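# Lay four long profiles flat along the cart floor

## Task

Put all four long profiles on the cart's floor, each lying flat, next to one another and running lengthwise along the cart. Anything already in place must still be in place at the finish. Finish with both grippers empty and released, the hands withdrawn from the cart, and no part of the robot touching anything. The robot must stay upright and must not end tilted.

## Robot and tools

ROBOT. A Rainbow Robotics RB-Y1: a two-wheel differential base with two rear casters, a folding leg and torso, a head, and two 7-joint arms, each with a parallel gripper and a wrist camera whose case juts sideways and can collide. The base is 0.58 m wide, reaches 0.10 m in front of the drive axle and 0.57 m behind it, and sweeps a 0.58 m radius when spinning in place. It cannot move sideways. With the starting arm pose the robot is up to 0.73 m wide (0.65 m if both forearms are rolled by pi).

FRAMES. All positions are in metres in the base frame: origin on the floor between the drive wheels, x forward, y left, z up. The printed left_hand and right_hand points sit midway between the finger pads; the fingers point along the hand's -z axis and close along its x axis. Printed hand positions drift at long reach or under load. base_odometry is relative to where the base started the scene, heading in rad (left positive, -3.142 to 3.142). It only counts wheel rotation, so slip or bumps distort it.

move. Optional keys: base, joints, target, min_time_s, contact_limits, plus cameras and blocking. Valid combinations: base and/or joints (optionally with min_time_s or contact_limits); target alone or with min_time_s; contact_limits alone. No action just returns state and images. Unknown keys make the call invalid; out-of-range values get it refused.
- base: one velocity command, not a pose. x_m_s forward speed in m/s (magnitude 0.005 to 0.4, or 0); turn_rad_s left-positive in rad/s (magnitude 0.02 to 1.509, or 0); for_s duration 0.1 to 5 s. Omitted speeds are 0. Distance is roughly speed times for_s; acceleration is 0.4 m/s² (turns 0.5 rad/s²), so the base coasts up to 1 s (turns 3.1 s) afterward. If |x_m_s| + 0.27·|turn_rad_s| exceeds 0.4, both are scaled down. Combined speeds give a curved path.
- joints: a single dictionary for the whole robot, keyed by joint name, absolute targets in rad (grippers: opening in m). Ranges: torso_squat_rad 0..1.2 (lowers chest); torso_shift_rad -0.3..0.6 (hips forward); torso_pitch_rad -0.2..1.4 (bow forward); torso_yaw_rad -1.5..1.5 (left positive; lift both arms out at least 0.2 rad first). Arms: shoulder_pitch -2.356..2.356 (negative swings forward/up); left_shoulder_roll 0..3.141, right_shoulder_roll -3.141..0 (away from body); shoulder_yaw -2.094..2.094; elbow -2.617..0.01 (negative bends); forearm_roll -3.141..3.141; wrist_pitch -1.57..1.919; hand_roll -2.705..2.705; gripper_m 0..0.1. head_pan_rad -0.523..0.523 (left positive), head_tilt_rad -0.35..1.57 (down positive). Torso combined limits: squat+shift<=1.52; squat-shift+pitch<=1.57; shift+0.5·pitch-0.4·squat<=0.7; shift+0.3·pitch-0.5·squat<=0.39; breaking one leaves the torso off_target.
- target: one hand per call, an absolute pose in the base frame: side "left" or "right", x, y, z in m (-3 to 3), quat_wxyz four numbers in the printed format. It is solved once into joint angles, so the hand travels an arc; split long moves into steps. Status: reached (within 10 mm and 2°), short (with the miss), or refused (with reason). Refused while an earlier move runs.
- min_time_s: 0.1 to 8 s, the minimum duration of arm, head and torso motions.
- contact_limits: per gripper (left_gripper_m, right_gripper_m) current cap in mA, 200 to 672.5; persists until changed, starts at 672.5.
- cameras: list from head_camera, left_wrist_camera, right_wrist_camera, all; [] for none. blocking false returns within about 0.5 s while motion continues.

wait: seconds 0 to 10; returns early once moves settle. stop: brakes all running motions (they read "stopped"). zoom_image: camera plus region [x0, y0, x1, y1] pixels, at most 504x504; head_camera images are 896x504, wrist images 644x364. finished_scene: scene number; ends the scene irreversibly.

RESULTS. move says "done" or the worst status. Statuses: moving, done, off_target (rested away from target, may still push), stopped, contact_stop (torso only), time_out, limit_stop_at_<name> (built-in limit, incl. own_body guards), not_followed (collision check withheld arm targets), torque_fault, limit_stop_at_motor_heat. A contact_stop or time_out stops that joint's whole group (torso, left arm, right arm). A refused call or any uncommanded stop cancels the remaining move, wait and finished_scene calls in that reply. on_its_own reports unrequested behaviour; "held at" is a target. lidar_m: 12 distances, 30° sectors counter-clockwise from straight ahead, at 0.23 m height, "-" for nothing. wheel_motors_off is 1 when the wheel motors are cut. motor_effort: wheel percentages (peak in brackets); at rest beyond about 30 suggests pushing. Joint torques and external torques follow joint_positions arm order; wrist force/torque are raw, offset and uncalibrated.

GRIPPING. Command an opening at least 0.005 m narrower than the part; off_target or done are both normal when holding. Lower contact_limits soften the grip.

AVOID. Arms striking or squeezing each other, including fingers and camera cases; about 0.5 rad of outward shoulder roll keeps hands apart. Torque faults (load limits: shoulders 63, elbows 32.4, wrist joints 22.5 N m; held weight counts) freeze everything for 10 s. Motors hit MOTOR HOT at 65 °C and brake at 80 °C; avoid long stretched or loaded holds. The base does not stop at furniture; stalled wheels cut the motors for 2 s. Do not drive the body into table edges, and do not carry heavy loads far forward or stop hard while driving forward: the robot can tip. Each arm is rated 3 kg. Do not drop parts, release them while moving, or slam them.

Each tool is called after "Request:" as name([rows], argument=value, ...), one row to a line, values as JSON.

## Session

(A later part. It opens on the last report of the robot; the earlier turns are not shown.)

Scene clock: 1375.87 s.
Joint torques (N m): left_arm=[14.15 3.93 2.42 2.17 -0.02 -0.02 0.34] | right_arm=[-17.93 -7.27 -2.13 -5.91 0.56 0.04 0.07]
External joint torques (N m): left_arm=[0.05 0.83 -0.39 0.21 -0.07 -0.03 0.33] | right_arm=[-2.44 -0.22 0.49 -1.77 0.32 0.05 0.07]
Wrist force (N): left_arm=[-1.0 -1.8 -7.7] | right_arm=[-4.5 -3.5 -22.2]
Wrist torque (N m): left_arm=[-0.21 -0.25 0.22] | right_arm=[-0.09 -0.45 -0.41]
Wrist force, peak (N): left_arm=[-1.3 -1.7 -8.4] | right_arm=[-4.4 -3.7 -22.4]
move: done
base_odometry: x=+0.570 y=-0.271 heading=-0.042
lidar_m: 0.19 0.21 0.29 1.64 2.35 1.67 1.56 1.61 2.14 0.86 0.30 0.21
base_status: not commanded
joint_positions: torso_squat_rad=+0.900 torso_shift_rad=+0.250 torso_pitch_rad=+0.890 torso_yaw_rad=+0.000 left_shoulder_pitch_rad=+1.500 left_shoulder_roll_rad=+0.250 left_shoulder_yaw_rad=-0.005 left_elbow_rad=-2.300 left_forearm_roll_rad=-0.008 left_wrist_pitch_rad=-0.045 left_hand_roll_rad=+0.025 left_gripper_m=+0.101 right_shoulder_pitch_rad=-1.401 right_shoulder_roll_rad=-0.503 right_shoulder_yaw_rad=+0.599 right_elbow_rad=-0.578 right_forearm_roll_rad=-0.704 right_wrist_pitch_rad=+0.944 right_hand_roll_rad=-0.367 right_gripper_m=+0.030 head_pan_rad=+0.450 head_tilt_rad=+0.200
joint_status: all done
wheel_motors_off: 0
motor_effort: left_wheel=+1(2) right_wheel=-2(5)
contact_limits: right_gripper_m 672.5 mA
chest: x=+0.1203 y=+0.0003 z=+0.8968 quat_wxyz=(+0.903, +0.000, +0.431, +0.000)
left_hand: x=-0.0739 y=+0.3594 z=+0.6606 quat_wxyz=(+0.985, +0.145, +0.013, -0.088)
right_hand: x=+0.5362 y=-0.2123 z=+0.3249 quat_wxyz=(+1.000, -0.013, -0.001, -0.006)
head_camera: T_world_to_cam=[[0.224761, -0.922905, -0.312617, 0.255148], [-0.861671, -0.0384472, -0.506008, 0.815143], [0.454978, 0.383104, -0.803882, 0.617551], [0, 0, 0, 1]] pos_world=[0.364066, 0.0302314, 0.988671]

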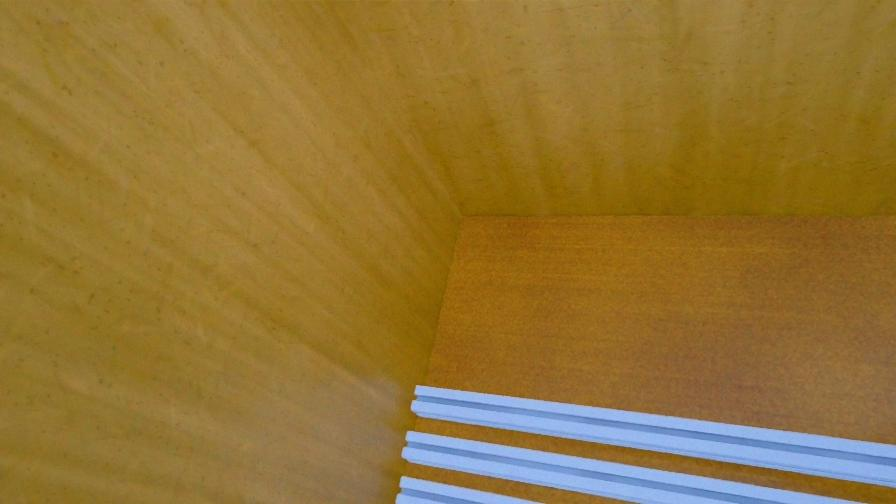

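Request:
move(target={"side":"right","x":0.537,"y":-0.215,"z":0.308,"quat_wxyz":[1,-0.0125,0,-0.0055]}, min_time_s=0.7, cameras=[])

Request:
move(target={"side":"right","x":0.537,"y":-0.215,"z":0.303,"quat_wxyz":[1,-0.0125,0,-0.0055]}, min_time_s=0.6, cameras=["right_wrist_camera","head_camera"])

Scene clock: 1389.87 s.
Joint torques (N m): left_arm=[14.07 4.25 2.4 1.77 0.06 0.11 0.16] | right_arm=[-18.67 -8.27 -1.29 -5.05 0.36 -0.23 -0.16]
External joint torques (N m): left_arm=[-0.03 1.15 -0.41 -0.19 0.01 0.09 0.15] | right_arm=[-2.72 -1.92 -0.19 -1.81 0.15 -0.14 -0.16]
Wrist force (N): left_arm=[-1.0 -1.8 -8.0] | right_arm=[-5.1 -4.2 -22.2]
Wrist torque (N m): left_arm=[-0.21 -0.26 0.21] | right_arm=[-0.07 -0.48 -0.37]
Wrist force, peak (N): left_arm=[-0.8 -1.6 -8.5] | right_arm=[-7.3 -7.4 -22.7]
move: done
base_odometry: x=+0.570 y=-0.271 heading=-0.042
lidar_m: 0.18 0.20 0.28 1.64 2.35 1.67 1.56 1.59 2.13 0.86 0.30 0.20
base_status: not commanded
joint_positions: torso_squat_rad=+0.900 torso_shift_rad=+0.250 torso_pitch_rad=+0.890 torso_yaw_rad=+0.000 left_shoulder_pitch_rad=+1.500 left_shoulder_roll_rad=+0.250 left_shoulder_yaw_rad=-0.005 left_elbow_rad=-2.300 left_forearm_roll_rad=-0.008 left_wrist_pitch_rad=-0.045 left_hand_roll_rad=+0.025 left_gripper_m=+0.101 right_shoulder_pitch_rad=-1.490 right_shoulder_roll_rad=-0.408 right_shoulder_yaw_rad=+0.566 right_elbow_rad=-0.267 right_forearm_roll_rad=-0.745 right_wrist_pitch_rad=+0.770 right_hand_roll_rad=-0.220 right_gripper_m=+0.030 head_pan_rad=+0.450 head_tilt_rad=+0.200
joint_status: all done
wheel_motors_off: 0
motor_effort: left_wheel=+3(4) right_wheel=-2(5)
contact_limits: right_gripper_m 672.5 mA
chest: x=+0.1203 y=+0.0003 z=+0.8968 quat_wxyz=(+0.903, +0.000, +0.431, +0.000)
left_hand: x=-0.0739 y=+0.3594 z=+0.6606 quat_wxyz=(+0.985, +0.145, +0.013, -0.088)
right_hand: x=+0.5358 y=-0.2151 z=+0.3083 quat_wxyz=(+1.000, -0.012, -0.015, -0.005)
right_hand_status: reached (checked arc, as near as the solve gets, planned for 0.7 s): 1 mm and 1.8 deg off.

Scene clock: 1390.80 s.
Joint torques (N m): left_arm=[14.86 3.96 2.68 1.67 0.07 0.05 0.22] | right_arm=[-17.7 -5.56 -0.34 -4.94 0.38 -0.64 -0.55]
External joint torques (N m): left_arm=[0.76 0.86 -0.13 -0.29 0.02 0.04 0.21] | right_arm=[-1.99 0.72 0.75 -1.74 0.16 -0.5 -0.54]
Wrist force (N): left_arm=[-0.9 -1.4 -7.9] | right_arm=[-4.9 -4.1 -20.5]
Wrist torque (N m): left_arm=[-0.24 -0.26 0.20] | right_arm=[-0.30 -0.47 -0.29]
Wrist force, peak (N): left_arm=[-0.8 -1.6 -8.2] | right_arm=[-5.5 -3.8 -22.6]
move: short
base_odometry: x=+0.570 y=-0.271 heading=-0.042
lidar_m: 0.19 0.21 0.29 1.64 2.35 1.67 1.56 1.61 2.13 0.87 0.30 0.21
base_status: not commanded
joint_positions: torso_squat_rad=+0.900 torso_shift_rad=+0.250 torso_pitch_rad=+0.890 torso_yaw_rad=+0.000 left_shoulder_pitch_rad=+1.500 left_shoulder_roll_rad=+0.250 left_shoulder_yaw_rad=-0.005 left_elbow_rad=-2.300 left_forearm_roll_rad=-0.008 left_wrist_pitch_rad=-0.045 left_hand_roll_rad=+0.025 left_gripper_m=+0.101 right_shoulder_pitch_rad=-1.476 right_shoulder_roll_rad=-0.405 right_shoulder_yaw_rad=+0.568 right_elbow_rad=-0.267 right_forearm_roll_rad=-0.737 right_wrist_pitch_rad=+0.729 right_hand_roll_rad=-0.227 right_gripper_m=+0.030 head_pan_rad=+0.450 head_tilt_rad=+0.200
joint_status: all done
wheel_motors_off: 0
motor_effort: left_wheel=+3(3) right_wheel=-1(5)
contact_limits: right_gripper_m 672.5 mA
chest: x=+0.1203 y=+0.0003 z=+0.8968 quat_wxyz=(+0.903, +0.000, +0.431, +0.000)
left_hand: x=-0.0739 y=+0.3594 z=+0.6606 quat_wxyz=(+0.985, +0.145, +0.013, -0.088)
right_hand: x=+0.5360 y=-0.2154 z=+0.3036 quat_wxyz=(+1.000, -0.011, -0.029, -0.005)
right_hand_status: short (checked arc, as near as the solve gets, planned for 0.6 s): 1 mm and 3.3 deg off. The place is met; only the turn is off.
pictures: head_camera, right_wrist_camera
head_camera: T_world_to_cam=[[0.224723, -0.922873, -0.312738, 0.255281], [-0.86169, -0.0383598, -0.505983, 0.815123], [0.454961, 0.383189, -0.803851, 0.617524], [0, 0, 0, 1]] pos_world=[0.364066, 0.0302313, 0.988672]
right_wrist_camera: T_world_to_cam=[[-0.997543, 0.0277806, -0.0643131, 0.561907], [-0.00263538, 0.902485, 0.430713, 0.0952955], [0.0700071, 0.429824, -0.900194, 0.402443], [0, 0, 0, 1]] pos_world=[0.532603, -0.274593, 0.35737]

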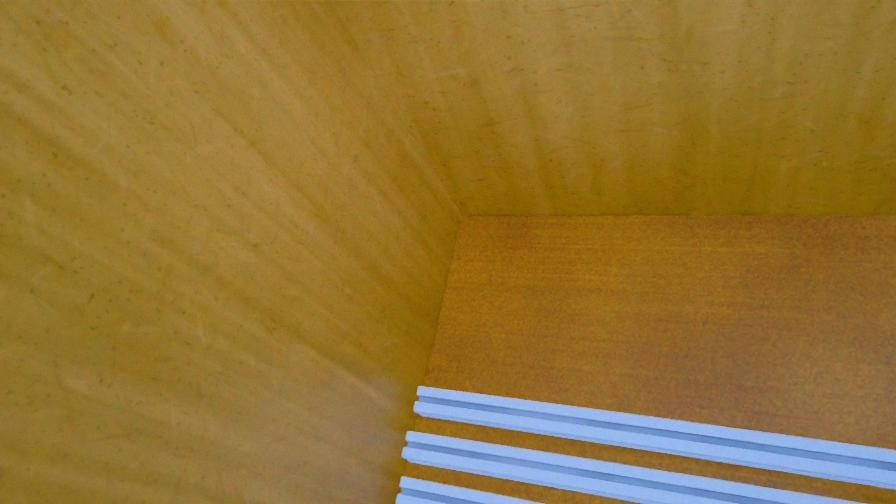

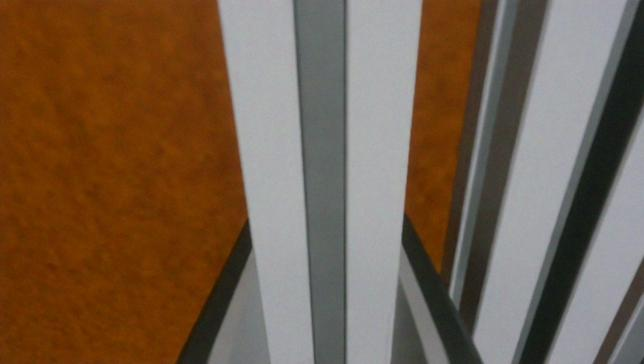

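Request:
move(target={"side":"right","x":0.537,"y":-0.215,"z":0.345,"quat_wxyz":[1,-0.0125,0,-0.0055]}, min_time_s=0.8, cameras=[])

Request:
move(joints={"torso_squat_rad":0.95,"torso_shift_rad":0.3}, min_time_s=1.5, cameras=["right_wrist_camera"])

Scene clock: 1398.00 s.
Joint torques (N m): left_arm=[14.61 3.64 2.23 1.94 -0.25 0.16 0.18] | right_arm=[-17.54 -8.43 -3.44 -6.92 0.44 -0.1 -0.23]
External joint torques (N m): left_arm=[0.51 0.54 -0.58 -0.02 -0.3 0.15 0.17] | right_arm=[-2.52 -0.69 0.22 -2.16 0.2 -0.1 -0.23]
Wrist force (N): left_arm=[-1.0 -1.6 -7.9] | right_arm=[-4.4 -3.7 -22.2]
Wrist torque (N m): left_arm=[-0.22 -0.26 0.21] | right_arm=[-0.04 -0.48 -0.38]
Wrist force, peak (N): left_arm=[-0.9 -1.8 -8.6] | right_arm=[-6.8 -9.7 -22.6]
move: done
base_odometry: x=+0.570 y=-0.271 heading=-0.042
lidar_m: 0.19 0.20 0.29 1.64 2.35 1.67 1.56 1.61 2.13 0.86 0.30 0.21
base_status: not commanded
joint_positions: torso_squat_rad=+0.900 torso_shift_rad=+0.250 torso_pitch_rad=+0.890 torso_yaw_rad=+0.000 left_shoulder_pitch_rad=+1.500 left_shoulder_roll_rad=+0.250 left_shoulder_yaw_rad=-0.005 left_elbow_rad=-2.300 left_forearm_roll_rad=-0.008 left_wrist_pitch_rad=-0.045 left_hand_roll_rad=+0.025 left_gripper_m=+0.101 right_shoulder_pitch_rad=-1.339 right_shoulder_roll_rad=-0.579 right_shoulder_yaw_rad=+0.585 right_elbow_rad=-0.797 right_forearm_roll_rad=-0.689 right_wrist_pitch_rad=+1.065 right_hand_roll_rad=-0.436 right_gripper_m=+0.030 head_pan_rad=+0.450 head_tilt_rad=+0.200
joint_status: all done
wheel_motors_off: 0
motor_effort: left_wheel=+1(5) right_wheel=-2(5)
contact_limits: right_gripper_m 672.5 mA
chest: x=+0.1203 y=+0.0003 z=+0.8968 quat_wxyz=(+0.903, +0.000, +0.431, +0.000)
left_hand: x=-0.0739 y=+0.3594 z=+0.6605 quat_wxyz=(+0.985, +0.145, +0.013, -0.088)
right_hand: x=+0.5360 y=-0.2147 z=+0.3452 quat_wxyz=(+1.000, -0.011, +0.005, -0.005)
right_hand_status: reached (checked arc, planned for 0.9 s): 1 mm and 0.6 deg off.

Scene clock: 1399.80 s.
Joint torques (N m): left_arm=[14.4 4.05 2.11 1.71 -0.05 0.18 0.28] | right_arm=[-17.88 -8.55 -3.46 -7.23 0.49 -0.09 -0.3]
External joint torques (N m): left_arm=[0.3 0.95 -0.7 -0.25 -0.1 0.17 0.27] | right_arm=[-2.87 -0.8 0.2 -2.47 0.26 -0.09 -0.3]
Wrist force (N): left_arm=[-1.5 -1.8 -8.1] | right_arm=[-4.7 -3.6 -22.1]
Wrist torque (N m): left_arm=[-0.19 -0.31 0.21] | right_arm=[-0.02 -0.50 -0.37]
Wrist force, peak (N): left_arm=[-1.1 -1.4 -8.4] | right_arm=[-4.6 -3.8 -22.2]
move: done
base_odometry: x=+0.570 y=-0.271 heading=-0.042
lidar_m: 0.19 0.21 0.28 1.63 2.35 1.67 1.56 1.60 2.14 0.86 0.29 0.21
base_status: not commanded
joint_positions: torso_squat_rad=+0.950 torso_shift_rad=+0.300 torso_pitch_rad=+0.890 torso_yaw_rad=+0.000 left_shoulder_pitch_rad=+1.500 left_shoulder_roll_rad=+0.250 left_shoulder_yaw_rad=-0.005 left_elbow_rad=-2.300 left_forearm_roll_rad=-0.008 left_wrist_pitch_rad=-0.045 left_hand_roll_rad=+0.025 left_gripper_m=+0.101 right_shoulder_pitch_rad=-1.339 right_shoulder_roll_rad=-0.579 right_shoulder_yaw_rad=+0.585 right_elbow_rad=-0.797 right_forearm_roll_rad=-0.689 right_wrist_pitch_rad=+1.065 right_hand_roll_rad=-0.436 right_gripper_m=+0.030 head_pan_rad=+0.450 head_tilt_rad=+0.200
joint_status: all done
wheel_motors_off: 0
motor_effort: left_wheel=+1(2) right_wheel=-1(3)
contact_limits: right_gripper_m 672.5 mA
chest: x=+0.1329 y=+0.0002 z=+0.8642 quat_wxyz=(+0.903, +0.000, +0.431, +0.000)
left_hand: x=-0.0612 y=+0.3594 z=+0.6280 quat_wxyz=(+0.985, +0.145, +0.013, -0.088)
right_hand: x=+0.5486 y=-0.2147 z=+0.3126 quat_wxyz=(+1.000, -0.011, +0.005, -0.005)
right_wrist_camera: T_world_to_cam=[[-0.999603, 0.0280664, 0.00257214, 0.555262], [0.0264478, 0.902574, 0.429722, 0.0751239], [0.0097392, 0.42962, -0.902957, 0.443194], [0, 0, 0, 1]] pos_world=[0.548738, -0.273794, 0.366475]

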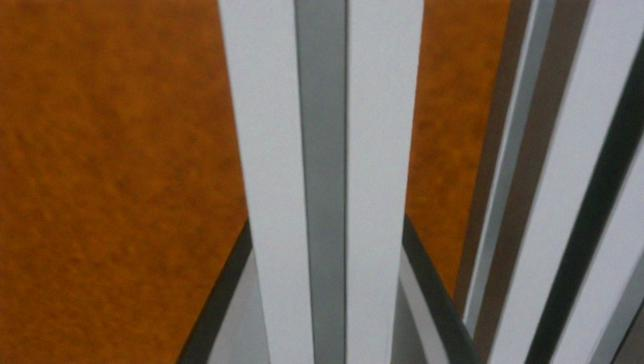

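Now lower.

Request:
move(target={"side":"right","x":0.538,"y":-0.215,"z":0.306,"quat_wxyz":[1,-0.0125,0,-0.0055]}, min_time_s=0.6, cameras=[])

Request:
move(target={"side":"right","x":0.538,"y":-0.215,"z":0.302,"quat_wxyz":[1,-0.0125,0,-0.0055]}, min_time_s=0.6, cameras=["right_wrist_camera"])

Scene clock: 1406.90 s.
Joint torques (N m): left_arm=[14.83 4.16 2.22 1.48 0.05 0.03 0.3] | right_arm=[-16.77 -10.73 -3.66 -7.54 0.57 -0.06 -0.46]
External joint torques (N m): left_arm=[0.73 1.06 -0.59 -0.48 0 0.02 0.3] | right_arm=[-2.48 -3.09 0.11 -2.72 0.33 -0.06 -0.46]
Wrist force (N): left_arm=[-1.0 -1.7 -8.0] | right_arm=[-4.7 -3.6 -21.7]
Wrist torque (N m): left_arm=[-0.20 -0.23 0.22] | right_arm=[-0.11 -0.50 -0.40]
Wrist force, peak (N): left_arm=[-0.9 -1.8 -8.5] | right_arm=[-5.0 -3.9 -22.2]
move: done
base_odometry: x=+0.570 y=-0.271 heading=-0.042
lidar_m: 0.19 0.20 0.28 1.64 2.36 1.67 1.56 1.61 2.14 0.86 0.29 0.20
base_status: not commanded
joint_positions: torso_squat_rad=+0.950 torso_shift_rad=+0.300 torso_pitch_rad=+0.890 torso_yaw_rad=+0.000 left_shoulder_pitch_rad=+1.500 left_shoulder_roll_rad=+0.250 left_shoulder_yaw_rad=-0.005 left_elbow_rad=-2.300 left_forearm_roll_rad=-0.008 left_wrist_pitch_rad=-0.045 left_hand_roll_rad=+0.025 left_gripper_m=+0.101 right_shoulder_pitch_rad=-1.296 right_shoulder_roll_rad=-0.585 right_shoulder_yaw_rad=+0.593 right_elbow_rad=-0.847 right_forearm_roll_rad=-0.670 right_wrist_pitch_rad=+1.054 right_hand_roll_rad=-0.468 right_gripper_m=+0.030 head_pan_rad=+0.450 head_tilt_rad=+0.200
joint_status: all done
wheel_motors_off: 0
motor_effort: left_wheel=+1(2) right_wheel=-1(3)
contact_limits: right_gripper_m 672.5 mA
chest: x=+0.1329 y=+0.0002 z=+0.8642 quat_wxyz=(+0.903, +0.000, +0.431, +0.000)
left_hand: x=-0.0612 y=+0.3594 z=+0.6280 quat_wxyz=(+0.985, +0.145, +0.013, -0.088)
right_hand: x=+0.5372 y=-0.2146 z=+0.3059 quat_wxyz=(+1.000, -0.012, +0.002, -0.005)
right_hand_status: reached (checked arc, planned for 0.6 s): 1 mm and 0.3 deg off.

Scene clock: 1407.83 s.
Joint torques (N m): left_arm=[14.05 3.5 2.64 1.88 -0.05 0.09 0.34] | right_arm=[-17.3 -7.43 -3.69 -6.85 0.81 -0.08 -0.08]
External joint torques (N m): left_arm=[-0.05 0.4 -0.16 -0.08 -0.1 0.08 0.34] | right_arm=[-2.98 0.13 -0.06 -2.13 0.55 -0.08 -0.08]
Wrist force (N): left_arm=[-1.1 -1.4 -8.4] | right_arm=[-4.9 -3.4 -22.0]
Wrist torque (N m): left_arm=[-0.25 -0.26 0.23] | right_arm=[-0.06 -0.49 -0.33]
Wrist force, peak (N): left_arm=[-1.1 -1.4 -8.4] | right_arm=[-4.9 -3.9 -22.2]
move: done
base_odometry: x=+0.570 y=-0.271 heading=-0.042
lidar_m: 0.20 0.20 0.28 1.63 2.36 1.66 1.56 1.61 2.12 0.87 0.29 0.20
base_status: not commanded
joint_positions: torso_squat_rad=+0.950 torso_shift_rad=+0.300 torso_pitch_rad=+0.890 torso_yaw_rad=+0.000 left_shoulder_pitch_rad=+1.500 left_shoulder_roll_rad=+0.250 left_shoulder_yaw_rad=-0.005 left_elbow_rad=-2.300 left_forearm_roll_rad=-0.008 left_wrist_pitch_rad=-0.045 left_hand_roll_rad=+0.025 left_gripper_m=+0.101 right_shoulder_pitch_rad=-1.302 right_shoulder_roll_rad=-0.575 right_shoulder_yaw_rad=+0.594 right_elbow_rad=-0.815 right_forearm_roll_rad=-0.667 right_wrist_pitch_rad=+1.034 right_hand_roll_rad=-0.460 right_gripper_m=+0.030 head_pan_rad=+0.450 head_tilt_rad=+0.200
joint_status: all done
wheel_motors_off: 0
motor_effort: left_wheel=+1(2) right_wheel=-1(3)
contact_limits: right_gripper_m 672.5 mA
chest: x=+0.1329 y=+0.0002 z=+0.8642 quat_wxyz=(+0.903, +0.000, +0.431, +0.000)
left_hand: x=-0.0612 y=+0.3594 z=+0.6280 quat_wxyz=(+0.985, +0.145, +0.013, -0.088)
right_hand: x=+0.5372 y=-0.2155 z=+0.3019 quat_wxyz=(+1.000, -0.013, +0.000, -0.006)
right_hand_status: reached (checked arc, planned for 0.6 s): 1 mm and 0.1 deg off.
right_wrist_camera: T_world_to_cam=[[-0.99955, 0.0292082, -0.00684274, 0.547073], [0.0234943, 0.904014, 0.426858, 0.0834987], [0.0186537, 0.426505, -0.904293, 0.428931], [0, 0, 0, 1]] pos_world=[0.536864, -0.274404, 0.35598]

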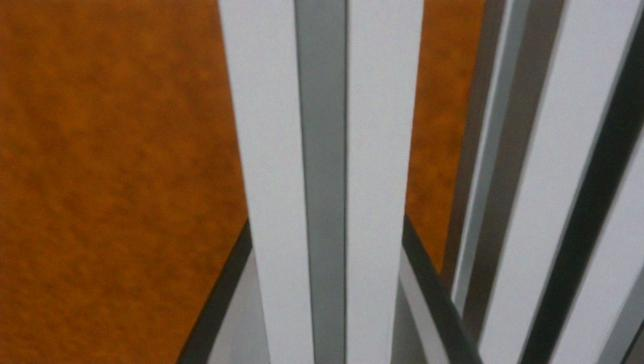

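Request:
move(target={"side":"right","x":0.538,"y":-0.215,"z":0.299,"quat_wxyz":[1,-0.0125,0,-0.0055]}, min_time_s=0.5, cameras=["right_wrist_camera"])

Scene clock: 1410.70 s.
Joint torques (N m): left_arm=[14.91 3.86 2.23 1.6 0 0.06 0.19] | right_arm=[-11.94 -7.56 -2.6 -1.76 2.58 -4.37 0.05]
External joint torques (N m): left_arm=[0.81 0.76 -0.58 -0.35 -0.05 0.05 0.19] | right_arm=[2.51 -0.07 0.9 2.9 2.34 -4.35 0.06]
Wrist force (N): left_arm=[-1.1 -1.3 -8.1] | right_arm=[-19.4 -2.9 24.5]
Wrist torque (N m): left_arm=[-0.26 -0.28 0.23] | right_arm=[0.26 0.93 -0.25]
Wrist force, peak (N): left_arm=[-1.1 -1.9 -8.4] | right_arm=[-20.5 -3.3 26.8]
move: done
base_odometry: x=+0.570 y=-0.271 heading=-0.042
lidar_m: 0.19 0.21 0.28 1.64 2.36 1.67 1.56 1.62 2.12 0.86 0.30 0.21
base_status: not commanded
joint_positions: torso_squat_rad=+0.950 torso_shift_rad=+0.300 torso_pitch_rad=+0.889 torso_yaw_rad=+0.000 left_shoulder_pitch_rad=+1.500 left_shoulder_roll_rad=+0.250 left_shoulder_yaw_rad=-0.005 left_elbow_rad=-2.300 left_forearm_roll_rad=-0.008 left_wrist_pitch_rad=-0.045 left_hand_roll_rad=+0.025 left_gripper_m=+0.101 right_shoulder_pitch_rad=-1.312 right_shoulder_roll_rad=-0.564 right_shoulder_yaw_rad=+0.594 right_elbow_rad=-0.786 right_forearm_roll_rad=-0.669 right_wrist_pitch_rad=+1.019 right_hand_roll_rad=-0.448 right_gripper_m=+0.029 head_pan_rad=+0.450 head_tilt_rad=+0.200
joint_status: all done
wheel_motors_off: 0
motor_effort: left_wheel=+1(2) right_wheel=-2(3)
contact_limits: right_gripper_m 672.5 mA
chest: x=+0.1325 y=+0.0003 z=+0.8644 quat_wxyz=(+0.903, +0.000, +0.430, +0.000)
left_hand: x=-0.0614 y=+0.3594 z=+0.6279 quat_wxyz=(+0.985, +0.145, +0.012, -0.088)
right_hand: x=+0.5383 y=-0.2147 z=+0.3003 quat_wxyz=(+1.000, -0.012, -0.001, -0.005)
right_hand_status: reached (checked arc, planned for 0.5 s): 1 mm and 0.1 deg off.
right_wrist_camera: T_world_to_cam=[[-0.999551, 0.0285972, -0.00899304, 0.548539], [0.0220006, 0.90355, 0.427918, 0.0838655], [0.0203629, 0.427528, -0.903773, 0.426258], [0, 0, 0, 1]] pos_world=[0.537768, -0.2737, 0.354285]

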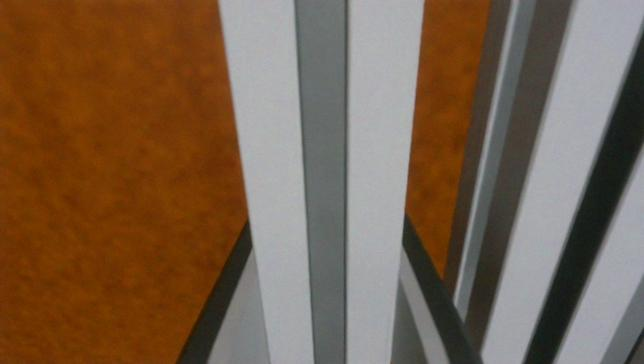

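Request:
move(contact_limits={"right_gripper_m":200}, target={"side":"right","x":0.538,"y":-0.215,"z":0.3005,"quat_wxyz":[1,-0.0125,0,-0.0055]}, cameras=[])

Request:
move(contact_limits={"right_gripper_m":200}, cameras=[])

Request:
move(joints={"right_gripper_m":0.037}, cameras=["head_camera","right_wrist_camera"])

"target" must stand alone in an action, or with "min_time_s": send the other keys in another action
Scene clock: 1420.90 s.
Joint torques (N m): left_arm=[14.43 3.81 2.14 1.58 -0.06 0.19 0.08] | right_arm=[-12.94 -8.12 -2.87 -2.23 2.61 -4.28 -0.07]
External joint torques (N m): left_arm=[0.33 0.71 -0.67 -0.37 -0.11 0.18 0.08] | right_arm=[1.51 -0.64 0.63 2.43 2.37 -4.27 -0.07]
Wrist force (N): left_arm=[-1.2 -1.7 -8.2] | right_arm=[-19.3 -2.8 24.6]
Wrist torque (N m): left_arm=[-0.20 -0.26 0.23] | right_arm=[0.29 0.93 -0.27]
Wrist force, peak (N): left_arm=[-1.2 -1.7 -8.4] | right_arm=[-19.6 -2.6 24.7]
base_odometry: x=+0.570 y=-0.271 heading=-0.042
lidar_m: 0.20 0.21 0.28 1.64 2.36 1.66 1.56 1.62 2.12 0.85 0.29 0.21
base_status: not commanded
joint_positions: torso_squat_rad=+0.950 torso_shift_rad=+0.300 torso_pitch_rad=+0.889 torso_yaw_rad=+0.000 left_shoulder_pitch_rad=+1.500 left_shoulder_roll_rad=+0.250 left_shoulder_yaw_rad=-0.005 left_elbow_rad=-2.300 left_forearm_roll_rad=-0.008 left_wrist_pitch_rad=-0.045 left_hand_roll_rad=+0.025 left_gripper_m=+0.101 right_shoulder_pitch_rad=-1.312 right_shoulder_roll_rad=-0.564 right_shoulder_yaw_rad=+0.594 right_elbow_rad=-0.786 right_forearm_roll_rad=-0.669 right_wrist_pitch_rad=+1.019 right_hand_roll_rad=-0.448 right_gripper_m=+0.029 head_pan_rad=+0.450 head_tilt_rad=+0.200
joint_status: all done
wheel_motors_off: 0
motor_effort: left_wheel=+1(2) right_wheel=-2(3)
contact_limits: right_gripper_m 672.5 mA
chest: x=+0.1325 y=+0.0003 z=+0.8644 quat_wxyz=(+0.903, +0.000, +0.430, +0.000)
left_hand: x=-0.0614 y=+0.3594 z=+0.6279 quat_wxyz=(+0.985, +0.145, +0.012, -0.088)
right_hand: x=+0.5383 y=-0.2147 z=+0.3003 quat_wxyz=(+1.000, -0.012, -0.001, -0.005)
right_hand_status: reached (checked arc, planned for 0.5 s): 1 mm and 0.1 deg off.

not run: a call was refused earlier in this reply.

not run: a call was refused earlier in this reply.

Request:
move(contact_limits={"right_gripper_m":200}, cameras=[])

Request:
move(target={"side":"right","x":0.538,"y":-0.215,"z":0.3005,"quat_wxyz":[1,-0.0125,0,-0.0055]}, cameras=[])

Request:
move(joints={"right_gripper_m":0.037}, cameras=["head_camera","right_wrist_camera"])

Scene clock: 1424.87 s.
Joint torques (N m): left_arm=[15 3.31 1.89 1.81 -0.12 -0.15 0.32] | right_arm=[-12.08 -7.92 -2.54 -2.43 2.51 -4.51 -0.13]
External joint torques (N m): left_arm=[0.89 0.21 -0.92 -0.14 -0.17 -0.16 0.31] | right_arm=[2.37 -0.44 0.96 2.23 2.27 -4.5 -0.13]
Motor temperatures (°C): left_arm=[37 33 33 37 43 38 41] | right_arm=[37 39 31 40 39 41 36]
Wrist force (N): left_arm=[-1.2 -1.7 -8.1] | right_arm=[-19.8 -2.8 24.9]
Wrist torque (N m): left_arm=[-0.21 -0.26 0.22] | right_arm=[0.26 0.79 -0.27]
Wrist force, peak (N): left_arm=[-1.0 -1.6 -8.4] | right_arm=[-19.7 -3.0 25.7]
base_odometry: x=+0.570 y=-0.271 heading=-0.042
lidar_m: 0.19 0.21 0.28 1.65 2.35 1.66 1.56 1.61 2.13 0.86 0.30 0.21
base_status: not commanded
joint_positions: torso_squat_rad=+0.950 torso_shift_rad=+0.300 torso_pitch_rad=+0.889 torso_yaw_rad=+0.000 left_shoulder_pitch_rad=+1.500 left_shoulder_roll_rad=+0.250 left_shoulder_yaw_rad=-0.005 left_elbow_rad=-2.300 left_forearm_roll_rad=-0.008 left_wrist_pitch_rad=-0.045 left_hand_roll_rad=+0.025 left_gripper_m=+0.101 right_shoulder_pitch_rad=-1.312 right_shoulder_roll_rad=-0.564 right_shoulder_yaw_rad=+0.594 right_elbow_rad=-0.786 right_forearm_roll_rad=-0.669 right_wrist_pitch_rad=+1.019 right_hand_roll_rad=-0.448 right_gripper_m=+0.030 head_pan_rad=+0.450 head_tilt_rad=+0.200
joint_status: not commanded
wheel_motors_off: 0
motor_effort: left_wheel=+1(2) right_wheel=+0(3)
contact_limits: right_gripper_m 200 mA
chest: x=+0.1325 y=+0.0003 z=+0.8644 quat_wxyz=(+0.903, +0.000, +0.430, +0.000)
left_hand: x=-0.0614 y=+0.3594 z=+0.6279 quat_wxyz=(+0.985, +0.145, +0.012, -0.088)
right_hand: x=+0.5383 y=-0.2147 z=+0.3003 quat_wxyz=(+1.000, -0.012, -0.001, -0.005)

Scene clock: 1425.40 s.
Joint torques (N m): left_arm=[15.02 3.37 1.72 1.69 -0.17 0.24 0.4] | right_arm=[-13.63 -7.55 -3.02 -3.47 2.2 -4.1 -0.22]
External joint torques (N m): left_arm=[0.92 0.27 -1.08 -0.25 -0.22 0.23 0.39] | right_arm=[0.84 -0.07 0.48 1.2 1.95 -4.08 -0.22]
Wrist force (N): left_arm=[-0.9 -1.7 -8.1] | right_arm=[-18.2 -4.5 17.4]
Wrist torque (N m): left_arm=[-0.21 -0.24 0.22] | right_arm=[0.19 0.62 -0.25]
Wrist force, peak (N): left_arm=[-1.4 -1.6 -8.2] | right_arm=[-20.1 -3.0 23.4]
move: done
base_odometry: x=+0.570 y=-0.271 heading=-0.042
lidar_m: 0.19 0.20 0.28 1.63 2.35 1.68 1.57 1.61 2.13 0.86 0.30 0.21
base_status: not commanded
joint_positions: torso_squat_rad=+0.950 torso_shift_rad=+0.300 torso_pitch_rad=+0.889 torso_yaw_rad=+0.000 left_shoulder_pitch_rad=+1.500 left_shoulder_roll_rad=+0.250 left_shoulder_yaw_rad=-0.005 left_elbow_rad=-2.300 left_forearm_roll_rad=-0.008 left_wrist_pitch_rad=-0.045 left_hand_roll_rad=+0.025 left_gripper_m=+0.101 right_shoulder_pitch_rad=-1.312 right_shoulder_roll_rad=-0.564 right_shoulder_yaw_rad=+0.594 right_elbow_rad=-0.786 right_forearm_roll_rad=-0.670 right_wrist_pitch_rad=+1.020 right_hand_roll_rad=-0.448 right_gripper_m=+0.030 head_pan_rad=+0.450 head_tilt_rad=+0.200
joint_status: all done
wheel_motors_off: 0
motor_effort: left_wheel=+2(2) right_wheel=+1(2)
contact_limits: right_gripper_m 200 mA
chest: x=+0.1325 y=+0.0003 z=+0.8644 quat_wxyz=(+0.903, +0.000, +0.430, +0.000)
left_hand: x=-0.0614 y=+0.3594 z=+0.6279 quat_wxyz=(+0.985, +0.145, +0.012, -0.088)
right_hand: x=+0.5383 y=-0.2145 z=+0.3005 quat_wxyz=(+1.000, -0.012, -0.001, -0.005)
right_hand_status: reached (checked arc, planned for 0.0 s): 1 mm and 0.1 deg off.

Scene clock: 1425.93 s.
Joint torques (N m): left_arm=[14.22 3.85 1.97 1.86 -0.24 0.04 0.24] | right_arm=[-9.74 -6.53 -2.09 -3.31 0.39 0.2 -0.21]
External joint torques (N m): left_arm=[0.12 0.75 -0.84 -0.09 -0.29 0.03 0.23] | right_arm=[4.74 0.96 1.42 1.36 0.15 0.22 -0.21]
Wrist force (N): left_arm=[-0.6 -1.9 -7.8] | right_arm=[-1.0 -4.5 0.7]
Wrist torque (N m): left_arm=[-0.18 -0.21 0.21] | right_arm=[0.06 -0.29 -0.36]
Wrist force, peak (N): left_arm=[-1.3 -1.8 -8.1] | right_arm=[-17.5 -4.5 18.2]
move: done
base_odometry: x=+0.570 y=-0.271 heading=-0.042
lidar_m: 0.20 0.21 0.28 1.64 2.36 1.67 1.57 1.60 2.13 0.87 0.30 0.20
base_status: not commanded
joint_positions: torso_squat_rad=+0.950 torso_shift_rad=+0.300 torso_pitch_rad=+0.889 torso_yaw_rad=+0.000 left_shoulder_pitch_rad=+1.500 left_shoulder_roll_rad=+0.250 left_shoulder_yaw_rad=-0.005 left_elbow_rad=-2.300 left_forearm_roll_rad=-0.008 left_wrist_pitch_rad=-0.045 left_hand_roll_rad=+0.025 left_gripper_m=+0.101 right_shoulder_pitch_rad=-1.313 right_shoulder_roll_rad=-0.564 right_shoulder_yaw_rad=+0.594 right_elbow_rad=-0.786 right_forearm_roll_rad=-0.669 right_wrist_pitch_rad=+1.019 right_hand_roll_rad=-0.448 right_gripper_m=+0.037 head_pan_rad=+0.450 head_tilt_rad=+0.200
joint_status: all done
wheel_motors_off: 0
motor_effort: left_wheel=+2(3) right_wheel=+1(2)
contact_limits: right_gripper_m 200 mA
chest: x=+0.1325 y=+0.0003 z=+0.8644 quat_wxyz=(+0.903, +0.000, +0.430, +0.000)
left_hand: x=-0.0614 y=+0.3594 z=+0.6279 quat_wxyz=(+0.985, +0.145, +0.012, -0.088)
right_hand: x=+0.5391 y=-0.2144 z=+0.3007 quat_wxyz=(+1.000, -0.012, -0.002, -0.005)
head_camera: T_world_to_cam=[[0.225002, -0.922988, -0.312197, 0.241912], [-0.861136, -0.0384614, -0.506917, 0.810128], [0.455871, 0.382901, -0.803473, 0.585552], [0, 0, 0, 1]] pos_world=[0.376264, 0.0302321, 0.956667]
right_wrist_camera: T_world_to_cam=[[-0.999542, 0.0284022, -0.0104025, 0.549779], [0.0212099, 0.903334, 0.428413, 0.0835944], [0.0215648, 0.427996, -0.903523, 0.425869], [0, 0, 0, 1]] pos_world=[0.538571, -0.273399, 0.354688]

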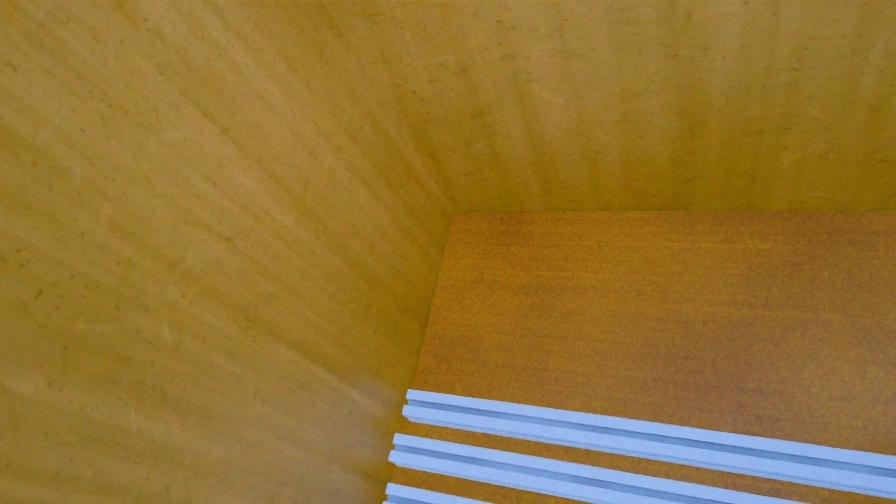

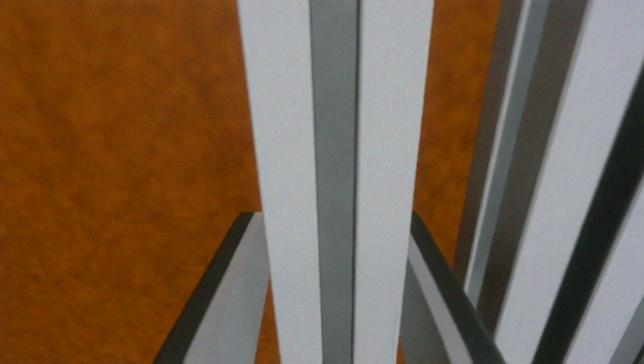

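Request:
move(target={"side":"right","x":0.539,"y":-0.2145,"z":0.32,"quat_wxyz":[1,-0.0125,0,-0.0055]}, min_time_s=0.5, cameras=["right_wrist_camera"])

Request:
move(target={"side":"right","x":0.538,"y":-0.2145,"z":0.36,"quat_wxyz":[1,-0.0125,0,-0.0055]}, min_time_s=0.6, cameras=["right_wrist_camera"])

Request:
move(target={"side":"right","x":0.48,"y":-0.21,"z":0.52,"quat_wxyz":[1,0,0,0]}, min_time_s=1, cameras=[])

Request:
move(target={"side":"right","x":0.42,"y":-0.21,"z":0.72,"quat_wxyz":[1,0,0,0.001]}, min_time_s=1, cameras=["head_camera"])

Scene clock: 1433.97 s.
Joint torques (N m): left_arm=[14.94 3.74 2.19 1.69 -0.11 0.18 0.25] | right_arm=[-14.01 -9.26 -3.2 -6.01 0.47 -0.38 -0.2]
External joint torques (N m): left_arm=[0.84 0.64 -0.62 -0.26 -0.16 0.17 0.25] | right_arm=[0.17 -1.34 1.07 -0.95 0.22 -0.38 -0.2]
Wrist force (N): left_arm=[-0.9 -1.2 -7.8] | right_arm=[-4.8 -3.9 -12.2]
Wrist torque (N m): left_arm=[-0.28 -0.23 0.21] | right_arm=[-0.04 -0.50 -0.34]
Wrist force, peak (N): left_arm=[-0.9 -1.6 -8.5] | right_arm=[-8.6 -4.4 -14.1]
move: done
base_odometry: x=+0.570 y=-0.271 heading=-0.042
lidar_m: 0.19 0.20 0.28 1.64 2.35 1.66 1.56 1.61 2.13 0.86 0.29 0.20
base_status: not commanded
joint_positions: torso_squat_rad=+0.950 torso_shift_rad=+0.300 torso_pitch_rad=+0.890 torso_yaw_rad=+0.000 left_shoulder_pitch_rad=+1.500 left_shoulder_roll_rad=+0.250 left_shoulder_yaw_rad=-0.005 left_elbow_rad=-2.300 left_forearm_roll_rad=-0.008 left_wrist_pitch_rad=-0.045 left_hand_roll_rad=+0.025 left_gripper_m=+0.101 right_shoulder_pitch_rad=-1.276 right_shoulder_roll_rad=-0.621 right_shoulder_yaw_rad=+0.592 right_elbow_rad=-0.948 right_forearm_roll_rad=-0.668 right_wrist_pitch_rad=+1.110 right_hand_roll_rad=-0.507 right_gripper_m=+0.037 head_pan_rad=+0.450 head_tilt_rad=+0.200
joint_status: all done
wheel_motors_off: 0
motor_effort: left_wheel=+3(3) right_wheel=+1(5)
contact_limits: right_gripper_m 200 mA
chest: x=+0.1327 y=+0.0003 z=+0.8643 quat_wxyz=(+0.903, +0.000, +0.430, +0.000)
left_hand: x=-0.0613 y=+0.3594 z=+0.6279 quat_wxyz=(+0.985, +0.145, +0.012, -0.088)
right_hand: x=+0.5388 y=-0.2142 z=+0.3196 quat_wxyz=(+1.000, -0.012, +0.001, -0.005)
right_hand_status: reached (checked arc, planned for 0.5 s): 1 mm and 0.2 deg off.
right_wrist_camera: T_world_to_cam=[[-0.999586, 0.0284016, -0.00464513, 0.547831], [0.0236819, 0.903475, 0.427985, 0.0742786], [0.0163523, 0.427698, -0.903774, 0.445715], [0, 0, 0, 1]] pos_world=[0.538557, -0.2733, 0.37358]

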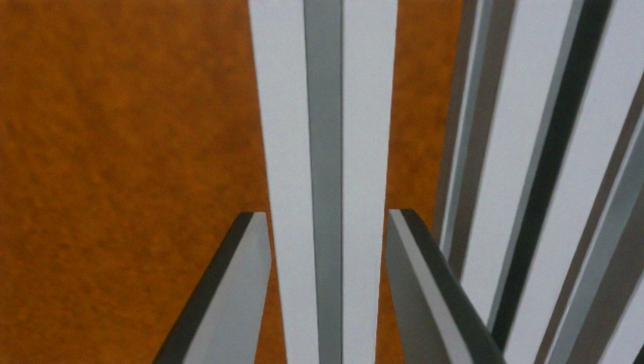

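Scene clock: 1435.23 s.
Joint torques (N m): left_arm=[14.88 4.14 2.21 1.62 -0.15 0.14 0.41] | right_arm=[-13.5 -9.72 -5.23 -6.52 0.28 -0.04 -0.09]
External joint torques (N m): left_arm=[0.78 1.04 -0.6 -0.34 -0.2 0.13 0.4] | right_arm=[0.28 -1.07 0.22 -0.99 0.02 -0.05 -0.09]
Wrist force (N): left_arm=[-1.1 -1.7 -8.0] | right_arm=[-4.7 -4.2 -12.4]
Wrist torque (N m): left_arm=[-0.20 -0.26 0.23] | right_arm=[0.00 -0.47 -0.35]
Wrist force, peak (N): left_arm=[-1.2 -1.6 -8.3] | right_arm=[-3.3 -4.5 -14.2]
move: done
base_odometry: x=+0.570 y=-0.271 heading=-0.042
lidar_m: 0.19 0.20 0.28 1.64 2.36 1.67 1.56 1.61 2.12 0.86 0.29 0.21
base_status: not commanded
joint_positions: torso_squat_rad=+0.950 torso_shift_rad=+0.300 torso_pitch_rad=+0.890 torso_yaw_rad=+0.000 left_shoulder_pitch_rad=+1.500 left_shoulder_roll_rad=+0.250 left_shoulder_yaw_rad=-0.005 left_elbow_rad=-2.300 left_forearm_roll_rad=-0.008 left_wrist_pitch_rad=-0.045 left_hand_roll_rad=+0.025 left_gripper_m=+0.101 right_shoulder_pitch_rad=-1.229 right_shoulder_roll_rad=-0.719 right_shoulder_yaw_rad=+0.580 right_elbow_rad=-1.205 right_forearm_roll_rad=-0.686 right_wrist_pitch_rad=+1.259 right_hand_roll_rad=-0.597 right_gripper_m=+0.037 head_pan_rad=+0.450 head_tilt_rad=+0.200
joint_status: all done
wheel_motors_off: 0
motor_effort: left_wheel=+3(3) right_wheel=+0(5)
contact_limits: right_gripper_m 200 mA
chest: x=+0.1328 y=+0.0003 z=+0.8642 quat_wxyz=(+0.903, +0.000, +0.430, +0.000)
left_hand: x=-0.0613 y=+0.3594 z=+0.6279 quat_wxyz=(+0.985, +0.145, +0.012, -0.088)
right_hand: x=+0.5379 y=-0.2143 z=+0.3593 quat_wxyz=(+1.000, -0.013, +0.003, -0.005)
right_hand_status: reached (checked arc, planned for 0.6 s): 1 mm and 0.4 deg off.
right_wrist_camera: T_world_to_cam=[[-0.999626, 0.027348, -0.000848205, 0.545568], [0.0243649, 0.903837, 0.427182, 0.0573264], [0.0124492, 0.427001, -0.904165, 0.48376], [0, 0, 0, 1]] pos_world=[0.537945, -0.2733, 0.413373]

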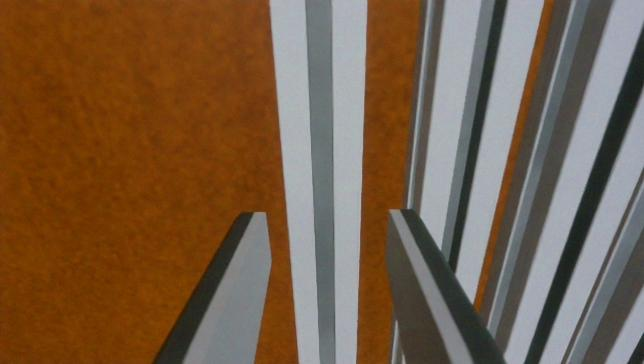

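Scene clock: 1436.77 s.
Joint torques (N m): left_arm=[14.14 3.29 2.49 1.48 -0.09 0.16 -0.05] | right_arm=[-10.45 -11.1 -6.96 -6.35 0.54 -0.06 -0.33]
External joint torques (N m): left_arm=[0.04 0.19 -0.31 -0.48 -0.14 0.15 -0.05] | right_arm=[0.23 -0.92 0.64 -1.01 0.32 -0.05 -0.33]
Wrist force (N): left_arm=[-1.1 -1.7 -8.0] | right_arm=[-5.0 -4.5 -13.1]
Wrist torque (N m): left_arm=[-0.22 -0.26 0.21] | right_arm=[0.05 -0.54 -0.36]
Wrist force, peak (N): left_arm=[-1.2 -1.7 -8.3] | right_arm=[-6.0 -5.3 -12.5]
move: done
base_odometry: x=+0.570 y=-0.271 heading=-0.042
lidar_m: 0.19 0.20 0.29 1.64 2.35 1.66 1.56 1.60 2.13 0.86 0.29 0.21
base_status: not commanded
joint_positions: torso_squat_rad=+0.950 torso_shift_rad=+0.300 torso_pitch_rad=+0.890 torso_yaw_rad=+0.000 left_shoulder_pitch_rad=+1.500 left_shoulder_roll_rad=+0.250 left_shoulder_yaw_rad=-0.005 left_elbow_rad=-2.300 left_forearm_roll_rad=-0.008 left_wrist_pitch_rad=-0.045 left_hand_roll_rad=+0.025 left_gripper_m=+0.101 right_shoulder_pitch_rad=-1.075 right_shoulder_roll_rad=-1.051 right_shoulder_yaw_rad=+0.437 right_elbow_rad=-2.053 right_forearm_roll_rad=-0.897 right_wrist_pitch_rad=+1.673 right_hand_roll_rad=-0.952 right_gripper_m=+0.037 head_pan_rad=+0.450 head_tilt_rad=+0.200
joint_status: all done
wheel_motors_off: 0
motor_effort: left_wheel=+2(4) right_wheel=-2(6)
contact_limits: right_gripper_m 200 mA
chest: x=+0.1328 y=+0.0003 z=+0.8642 quat_wxyz=(+0.903, +0.000, +0.430, +0.000)
left_hand: x=-0.0613 y=+0.3594 z=+0.6279 quat_wxyz=(+0.985, +0.145, +0.012, -0.088)
right_hand: x=+0.4800 y=-0.2099 z=+0.5199 quat_wxyz=(+1.000, +0.000, +0.000, +0.000)
right_hand_status: reached (checked arc, planned for 1.2 s): 0 mm and 0.0 deg off.

Scene clock: 1438.13 s.
Joint torques (N m): left_arm=[15.24 3.47 2.06 1.75 -0.13 0.27 0.19] | right_arm=[-8.97 -12.18 -5.74 -0.02 0.53 -0.11 -0.25]
External joint torques (N m): left_arm=[1.14 0.37 -0.74 -0.21 -0.18 0.26 0.18] | right_arm=[0.76 -1.51 1.5 -0.12 0.34 -0.1 -0.25]
Wrist force (N): left_arm=[-1.2 -1.4 -7.9] | right_arm=[-5.3 -3.9 -12.9]
Wrist torque (N m): left_arm=[-0.26 -0.26 0.21] | right_arm=[-0.05 -0.56 -0.33]
Wrist force, peak (N): left_arm=[-0.9 -1.7 -8.3] | right_arm=[-5.5 -4.5 -13.9]
move: done
base_odometry: x=+0.570 y=-0.271 heading=-0.042
lidar_m: 0.19 0.21 0.28 1.64 2.35 1.66 1.57 1.61 2.12 0.85 0.28 0.20
base_status: not commanded
joint_positions: torso_squat_rad=+0.950 torso_shift_rad=+0.300 torso_pitch_rad=+0.890 torso_yaw_rad=+0.000 left_shoulder_pitch_rad=+1.500 left_shoulder_roll_rad=+0.250 left_shoulder_yaw_rad=-0.005 left_elbow_rad=-2.300 left_forearm_roll_rad=-0.008 left_wrist_pitch_rad=-0.045 left_hand_roll_rad=+0.025 left_gripper_m=+0.101 right_shoulder_pitch_rad=-1.378 right_shoulder_roll_rad=-1.414 right_shoulder_yaw_rad=+0.179 right_elbow_rad=-2.502 right_forearm_roll_rad=-1.648 right_wrist_pitch_rad=+1.919 right_hand_roll_rad=-1.408 right_gripper_m=+0.037 head_pan_rad=+0.450 head_tilt_rad=+0.200
joint_status: all done
wheel_motors_off: 0
motor_effort: left_wheel=+3(3) right_wheel=-2(5)
contact_limits: right_gripper_m 200 mA
chest: x=+0.1328 y=+0.0003 z=+0.8642 quat_wxyz=(+0.903, +0.000, +0.430, +0.000)
left_hand: x=-0.0613 y=+0.3594 z=+0.6279 quat_wxyz=(+0.985, +0.145, +0.012, -0.088)
right_hand: x=+0.4202 y=-0.2101 z=+0.7193 quat_wxyz=(+1.000, +0.004, -0.002, +0.000)
right_hand_status: reached (checked arc, planned for 1.0 s): 1 mm and 0.5 deg off.
head_camera: T_world_to_cam=[[0.224898, -0.9229, -0.312532, 0.242076], [-0.861472, -0.0384586, -0.506347, 0.809767], [0.455289, 0.383114, -0.803702, 0.585528], [0, 0, 0, 1]] pos_world=[0.376565, 0.0302313, 0.95627]

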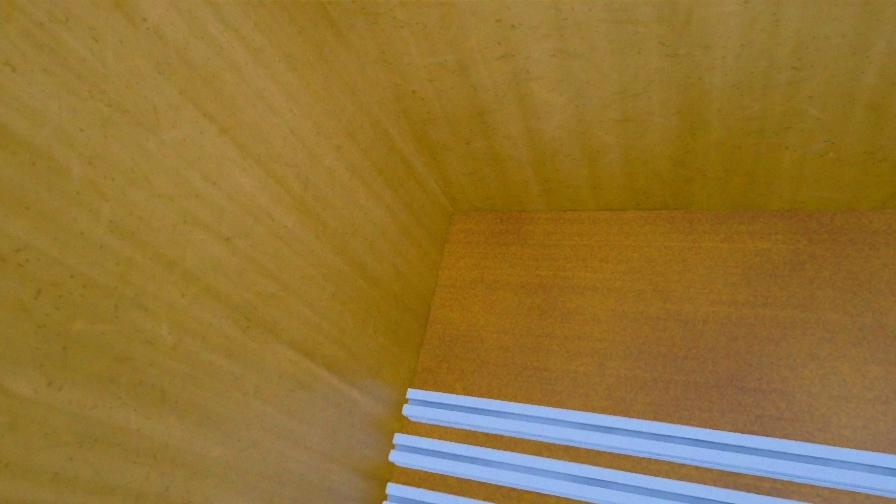

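Request:
move(base={"x_m_s":-0.3,"for_s":1.6}, cameras=[])

Request:
move(joints={"torso_squat_rad":0.4,"torso_shift_rad":0,"torso_pitch_rad":0.7,"head_pan_rad":-0.1,"head_tilt_rad":0.45}, cameras=["head_camera"])

Scene clock: 1447.07 s.
Joint torques (N m): left_arm=[14.72 3.38 2.54 1.07 -0.15 0.27 0.36] | right_arm=[-9.61 -11.94 -6.36 -0.06 0.43 -0.2 -0.12]
External joint torques (N m): left_arm=[0.62 0.28 -0.27 -0.88 -0.2 0.25 0.35] | right_arm=[0.12 -1.27 0.88 -0.16 0.24 -0.19 -0.12]
Wrist force (N): left_arm=[-0.9 -1.9 -8.0] | right_arm=[-5.4 -3.9 -13.0]
Wrist torque (N m): left_arm=[-0.20 -0.24 0.22] | right_arm=[-0.04 -0.58 -0.34]
Wrist force, peak (N): left_arm=[-1.0 -1.4 -8.5] | right_arm=[-5.7 -4.2 -13.1]
move: done
base_odometry: x=+0.090 y=-0.251 heading=-0.041
lidar_m: 0.68 0.70 1.19 4.96 1.64 1.17 1.09 1.12 1.49 3.66 1.00 0.70
base_status: done (sent for 1.6 of 1.6 s)
joint_positions: torso_squat_rad=+0.950 torso_shift_rad=+0.300 torso_pitch_rad=+0.890 torso_yaw_rad=+0.000 left_shoulder_pitch_rad=+1.500 left_shoulder_roll_rad=+0.250 left_shoulder_yaw_rad=-0.005 left_elbow_rad=-2.300 left_forearm_roll_rad=-0.008 left_wrist_pitch_rad=-0.045 left_hand_roll_rad=+0.025 left_gripper_m=+0.101 right_shoulder_pitch_rad=-1.378 right_shoulder_roll_rad=-1.414 right_shoulder_yaw_rad=+0.179 right_elbow_rad=-2.502 right_forearm_roll_rad=-1.648 right_wrist_pitch_rad=+1.919 right_hand_roll_rad=-1.408 right_gripper_m=+0.037 head_pan_rad=+0.450 head_tilt_rad=+0.200
joint_status: not commanded
wheel_motors_off: 0
motor_effort: left_wheel=+6(32) right_wheel=-2(28)
contact_limits: right_gripper_m 200 mA
chest: x=+0.1328 y=+0.0003 z=+0.8643 quat_wxyz=(+0.903, +0.000, +0.430, +0.000)
left_hand: x=-0.0613 y=+0.3594 z=+0.6279 quat_wxyz=(+0.985, +0.145, +0.012, -0.088)
right_hand: x=+0.4201 y=-0.2101 z=+0.7194 quat_wxyz=(+1.000, +0.004, -0.002, +0.000)

Scene clock: 1450.13 s.
Joint torques (N m): left_arm=[14.97 3.57 2.17 -0.55 -0.06 -0.16 0.25] | right_arm=[-10.31 -11.42 -6.86 1.26 0.95 -0.26 -0.1]
External joint torques (N m): left_arm=[0.93 0.1 -0.96 -0.62 -0.12 0.18 0.25] | right_arm=[0.03 -1.4 0.34 -0.22 0.42 -0.19 -0.11]
Wrist force (N): left_arm=[-2.1 -1.8 -7.7] | right_arm=[-6.3 -4.5 -13.0]
Wrist torque (N m): left_arm=[-0.22 -0.28 0.22] | right_arm=[0.02 -0.61 -0.34]
Wrist force, peak (N): left_arm=[-1.2 -2.0 -8.6] | right_arm=[-6.4 -4.6 -13.1]
move: done
base_odometry: x=+0.090 y=-0.251 heading=-0.041
lidar_m: 0.67 0.71 1.19 4.96 1.64 1.16 1.08 1.11 1.49 3.66 0.99 0.70
base_status: not commanded
joint_positions: torso_squat_rad=+0.400 torso_shift_rad=+0.000 torso_pitch_rad=+0.700 torso_yaw_rad=+0.000 left_shoulder_pitch_rad=+1.500 left_shoulder_roll_rad=+0.250 left_shoulder_yaw_rad=-0.005 left_elbow_rad=-2.300 left_forearm_roll_rad=-0.008 left_wrist_pitch_rad=-0.045 left_hand_roll_rad=+0.025 left_gripper_m=+0.101 right_shoulder_pitch_rad=-1.378 right_shoulder_roll_rad=-1.414 right_shoulder_yaw_rad=+0.179 right_elbow_rad=-2.502 right_forearm_roll_rad=-1.648 right_wrist_pitch_rad=+1.919 right_hand_roll_rad=-1.408 right_gripper_m=+0.037 head_pan_rad=-0.100 head_tilt_rad=+0.450
joint_status: all done
wheel_motors_off: 0
motor_effort: left_wheel=+9(9) right_wheel=-4(8)
contact_limits: right_gripper_m 200 mA
chest: x=-0.0287 y=+0.0003 z=+1.1619 quat_wxyz=(+0.939, +0.000, +0.343, +0.000)
left_hand: x=-0.1746 y=+0.3594 z=+0.8932 quat_wxyz=(+0.982, +0.153, -0.081, -0.074)
right_hand: x=+0.2809 y=-0.2100 z=+1.0739 quat_wxyz=(+0.995, +0.004, -0.097, +0.001)
head_camera: T_world_to_cam=[[-0.126073, -0.987332, 0.0963335, -0.104631], [-0.887419, 0.068844, -0.455793, 0.753497], [0.443387, -0.142952, -0.884857, 1.04031], [0, 0, 0, 1]] pos_world=[0.194216, -0.00646529, 1.27404]

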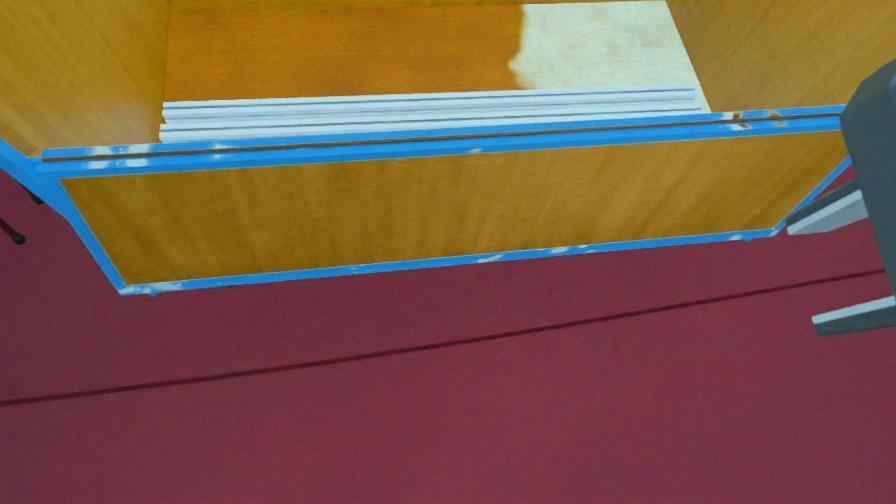

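Request:
zoom_image(camera="head_camera", region=[140, 60, 440, 170])

Request:
zoom_image(camera="head_camera", region=[430, 50, 730, 160])

Scaled by 1.680 (camera's finer frame: 1280x720).

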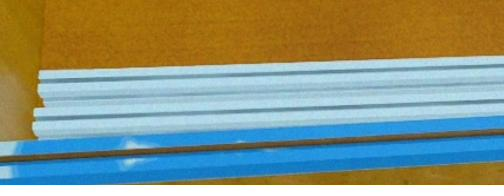

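Scaled by 1.680 (camera's finer frame: 1280x720).

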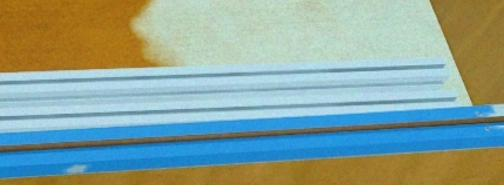

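Request:
move(joints={"torso_squat_rad":0.0,"torso_shift_rad":0.15,"torso_pitch_rad":0.7,"head_pan_rad":-0.1,"head_tilt_rad":0.45}, cameras=["head_camera"])

Request:
zoom_image(camera="head_camera", region=[180, 30, 680, 230])

Scene clock: 1458.33 s.
Joint torques (N m): left_arm=[14.47 3.88 3.15 0.22 -0.04 -0.22 0.07] | right_arm=[-10.72 -11.64 -6.07 1.2 0.87 0.09 -0.06]
External joint torques (N m): left_arm=[0.42 0.41 0.03 0.14 -0.1 0.11 0.07] | right_arm=[-0.38 -1.62 1.13 -0.28 0.34 0.17 -0.07]
Wrist force (N): left_arm=[-1.8 -1.3 -7.7] | right_arm=[-6.3 -4.3 -13.3]
Wrist torque (N m): left_arm=[-0.24 -0.24 0.22] | right_arm=[-0.01 -0.62 -0.36]
Wrist force, peak (N): left_arm=[-2.3 -1.7 -8.4] | right_arm=[-6.5 -4.5 -13.2]
move: done
base_odometry: x=+0.090 y=-0.251 heading=-0.041
lidar_m: 0.68 0.70 1.18 4.97 1.64 1.16 1.08 1.12 1.50 3.67 0.98 0.71
base_status: not commanded
joint_positions: torso_squat_rad=+0.000 torso_shift_rad=+0.150 torso_pitch_rad=+0.700 torso_yaw_rad=+0.000 left_shoulder_pitch_rad=+1.500 left_shoulder_roll_rad=+0.250 left_shoulder_yaw_rad=-0.005 left_elbow_rad=-2.300 left_forearm_roll_rad=-0.008 left_wrist_pitch_rad=-0.045 left_hand_roll_rad=+0.025 left_gripper_m=+0.101 right_shoulder_pitch_rad=-1.378 right_shoulder_roll_rad=-1.414 right_shoulder_yaw_rad=+0.179 right_elbow_rad=-2.502 right_forearm_roll_rad=-1.648 right_wrist_pitch_rad=+1.919 right_hand_roll_rad=-1.408 right_gripper_m=+0.037 head_pan_rad=-0.100 head_tilt_rad=+0.450
joint_status: all done
wheel_motors_off: 0
motor_effort: left_wheel=+7(8) right_wheel=-6(8)
contact_limits: right_gripper_m 200 mA
chest: x=+0.0761 y=+0.0003 z=+1.2092 quat_wxyz=(+0.939, +0.000, +0.343, +0.000)
left_hand: x=-0.0699 y=+0.3594 z=+0.9405 quat_wxyz=(+0.982, +0.153, -0.081, -0.074)
right_hand: x=+0.3857 y=-0.2100 z=+1.1211 quat_wxyz=(+0.995, +0.004, -0.097, +0.001)
head_camera: T_world_to_cam=[[-0.126033, -0.987334, 0.0963741, -0.0960407], [-0.887585, 0.0688416, -0.455472, 0.867682], [0.443068, -0.142945, -0.885018, 1.03601], [0, 0, 0, 1]] pos_world=[0.299016, -0.00646531, 1.32134]

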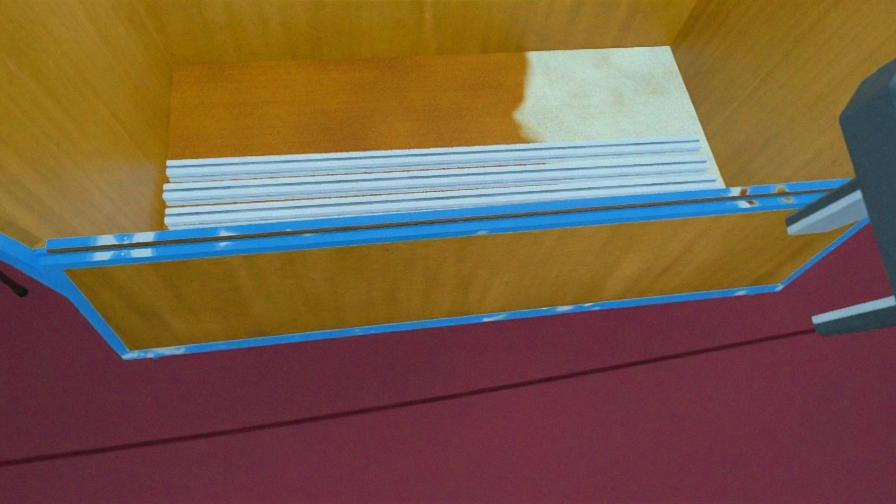

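Scaled by 1.008 (camera's finer frame: 1280x720).

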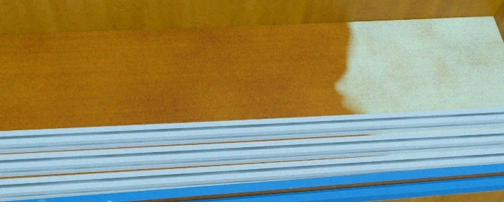

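Request:
finished_scene(scene=1)

The scene is finished: the task was done.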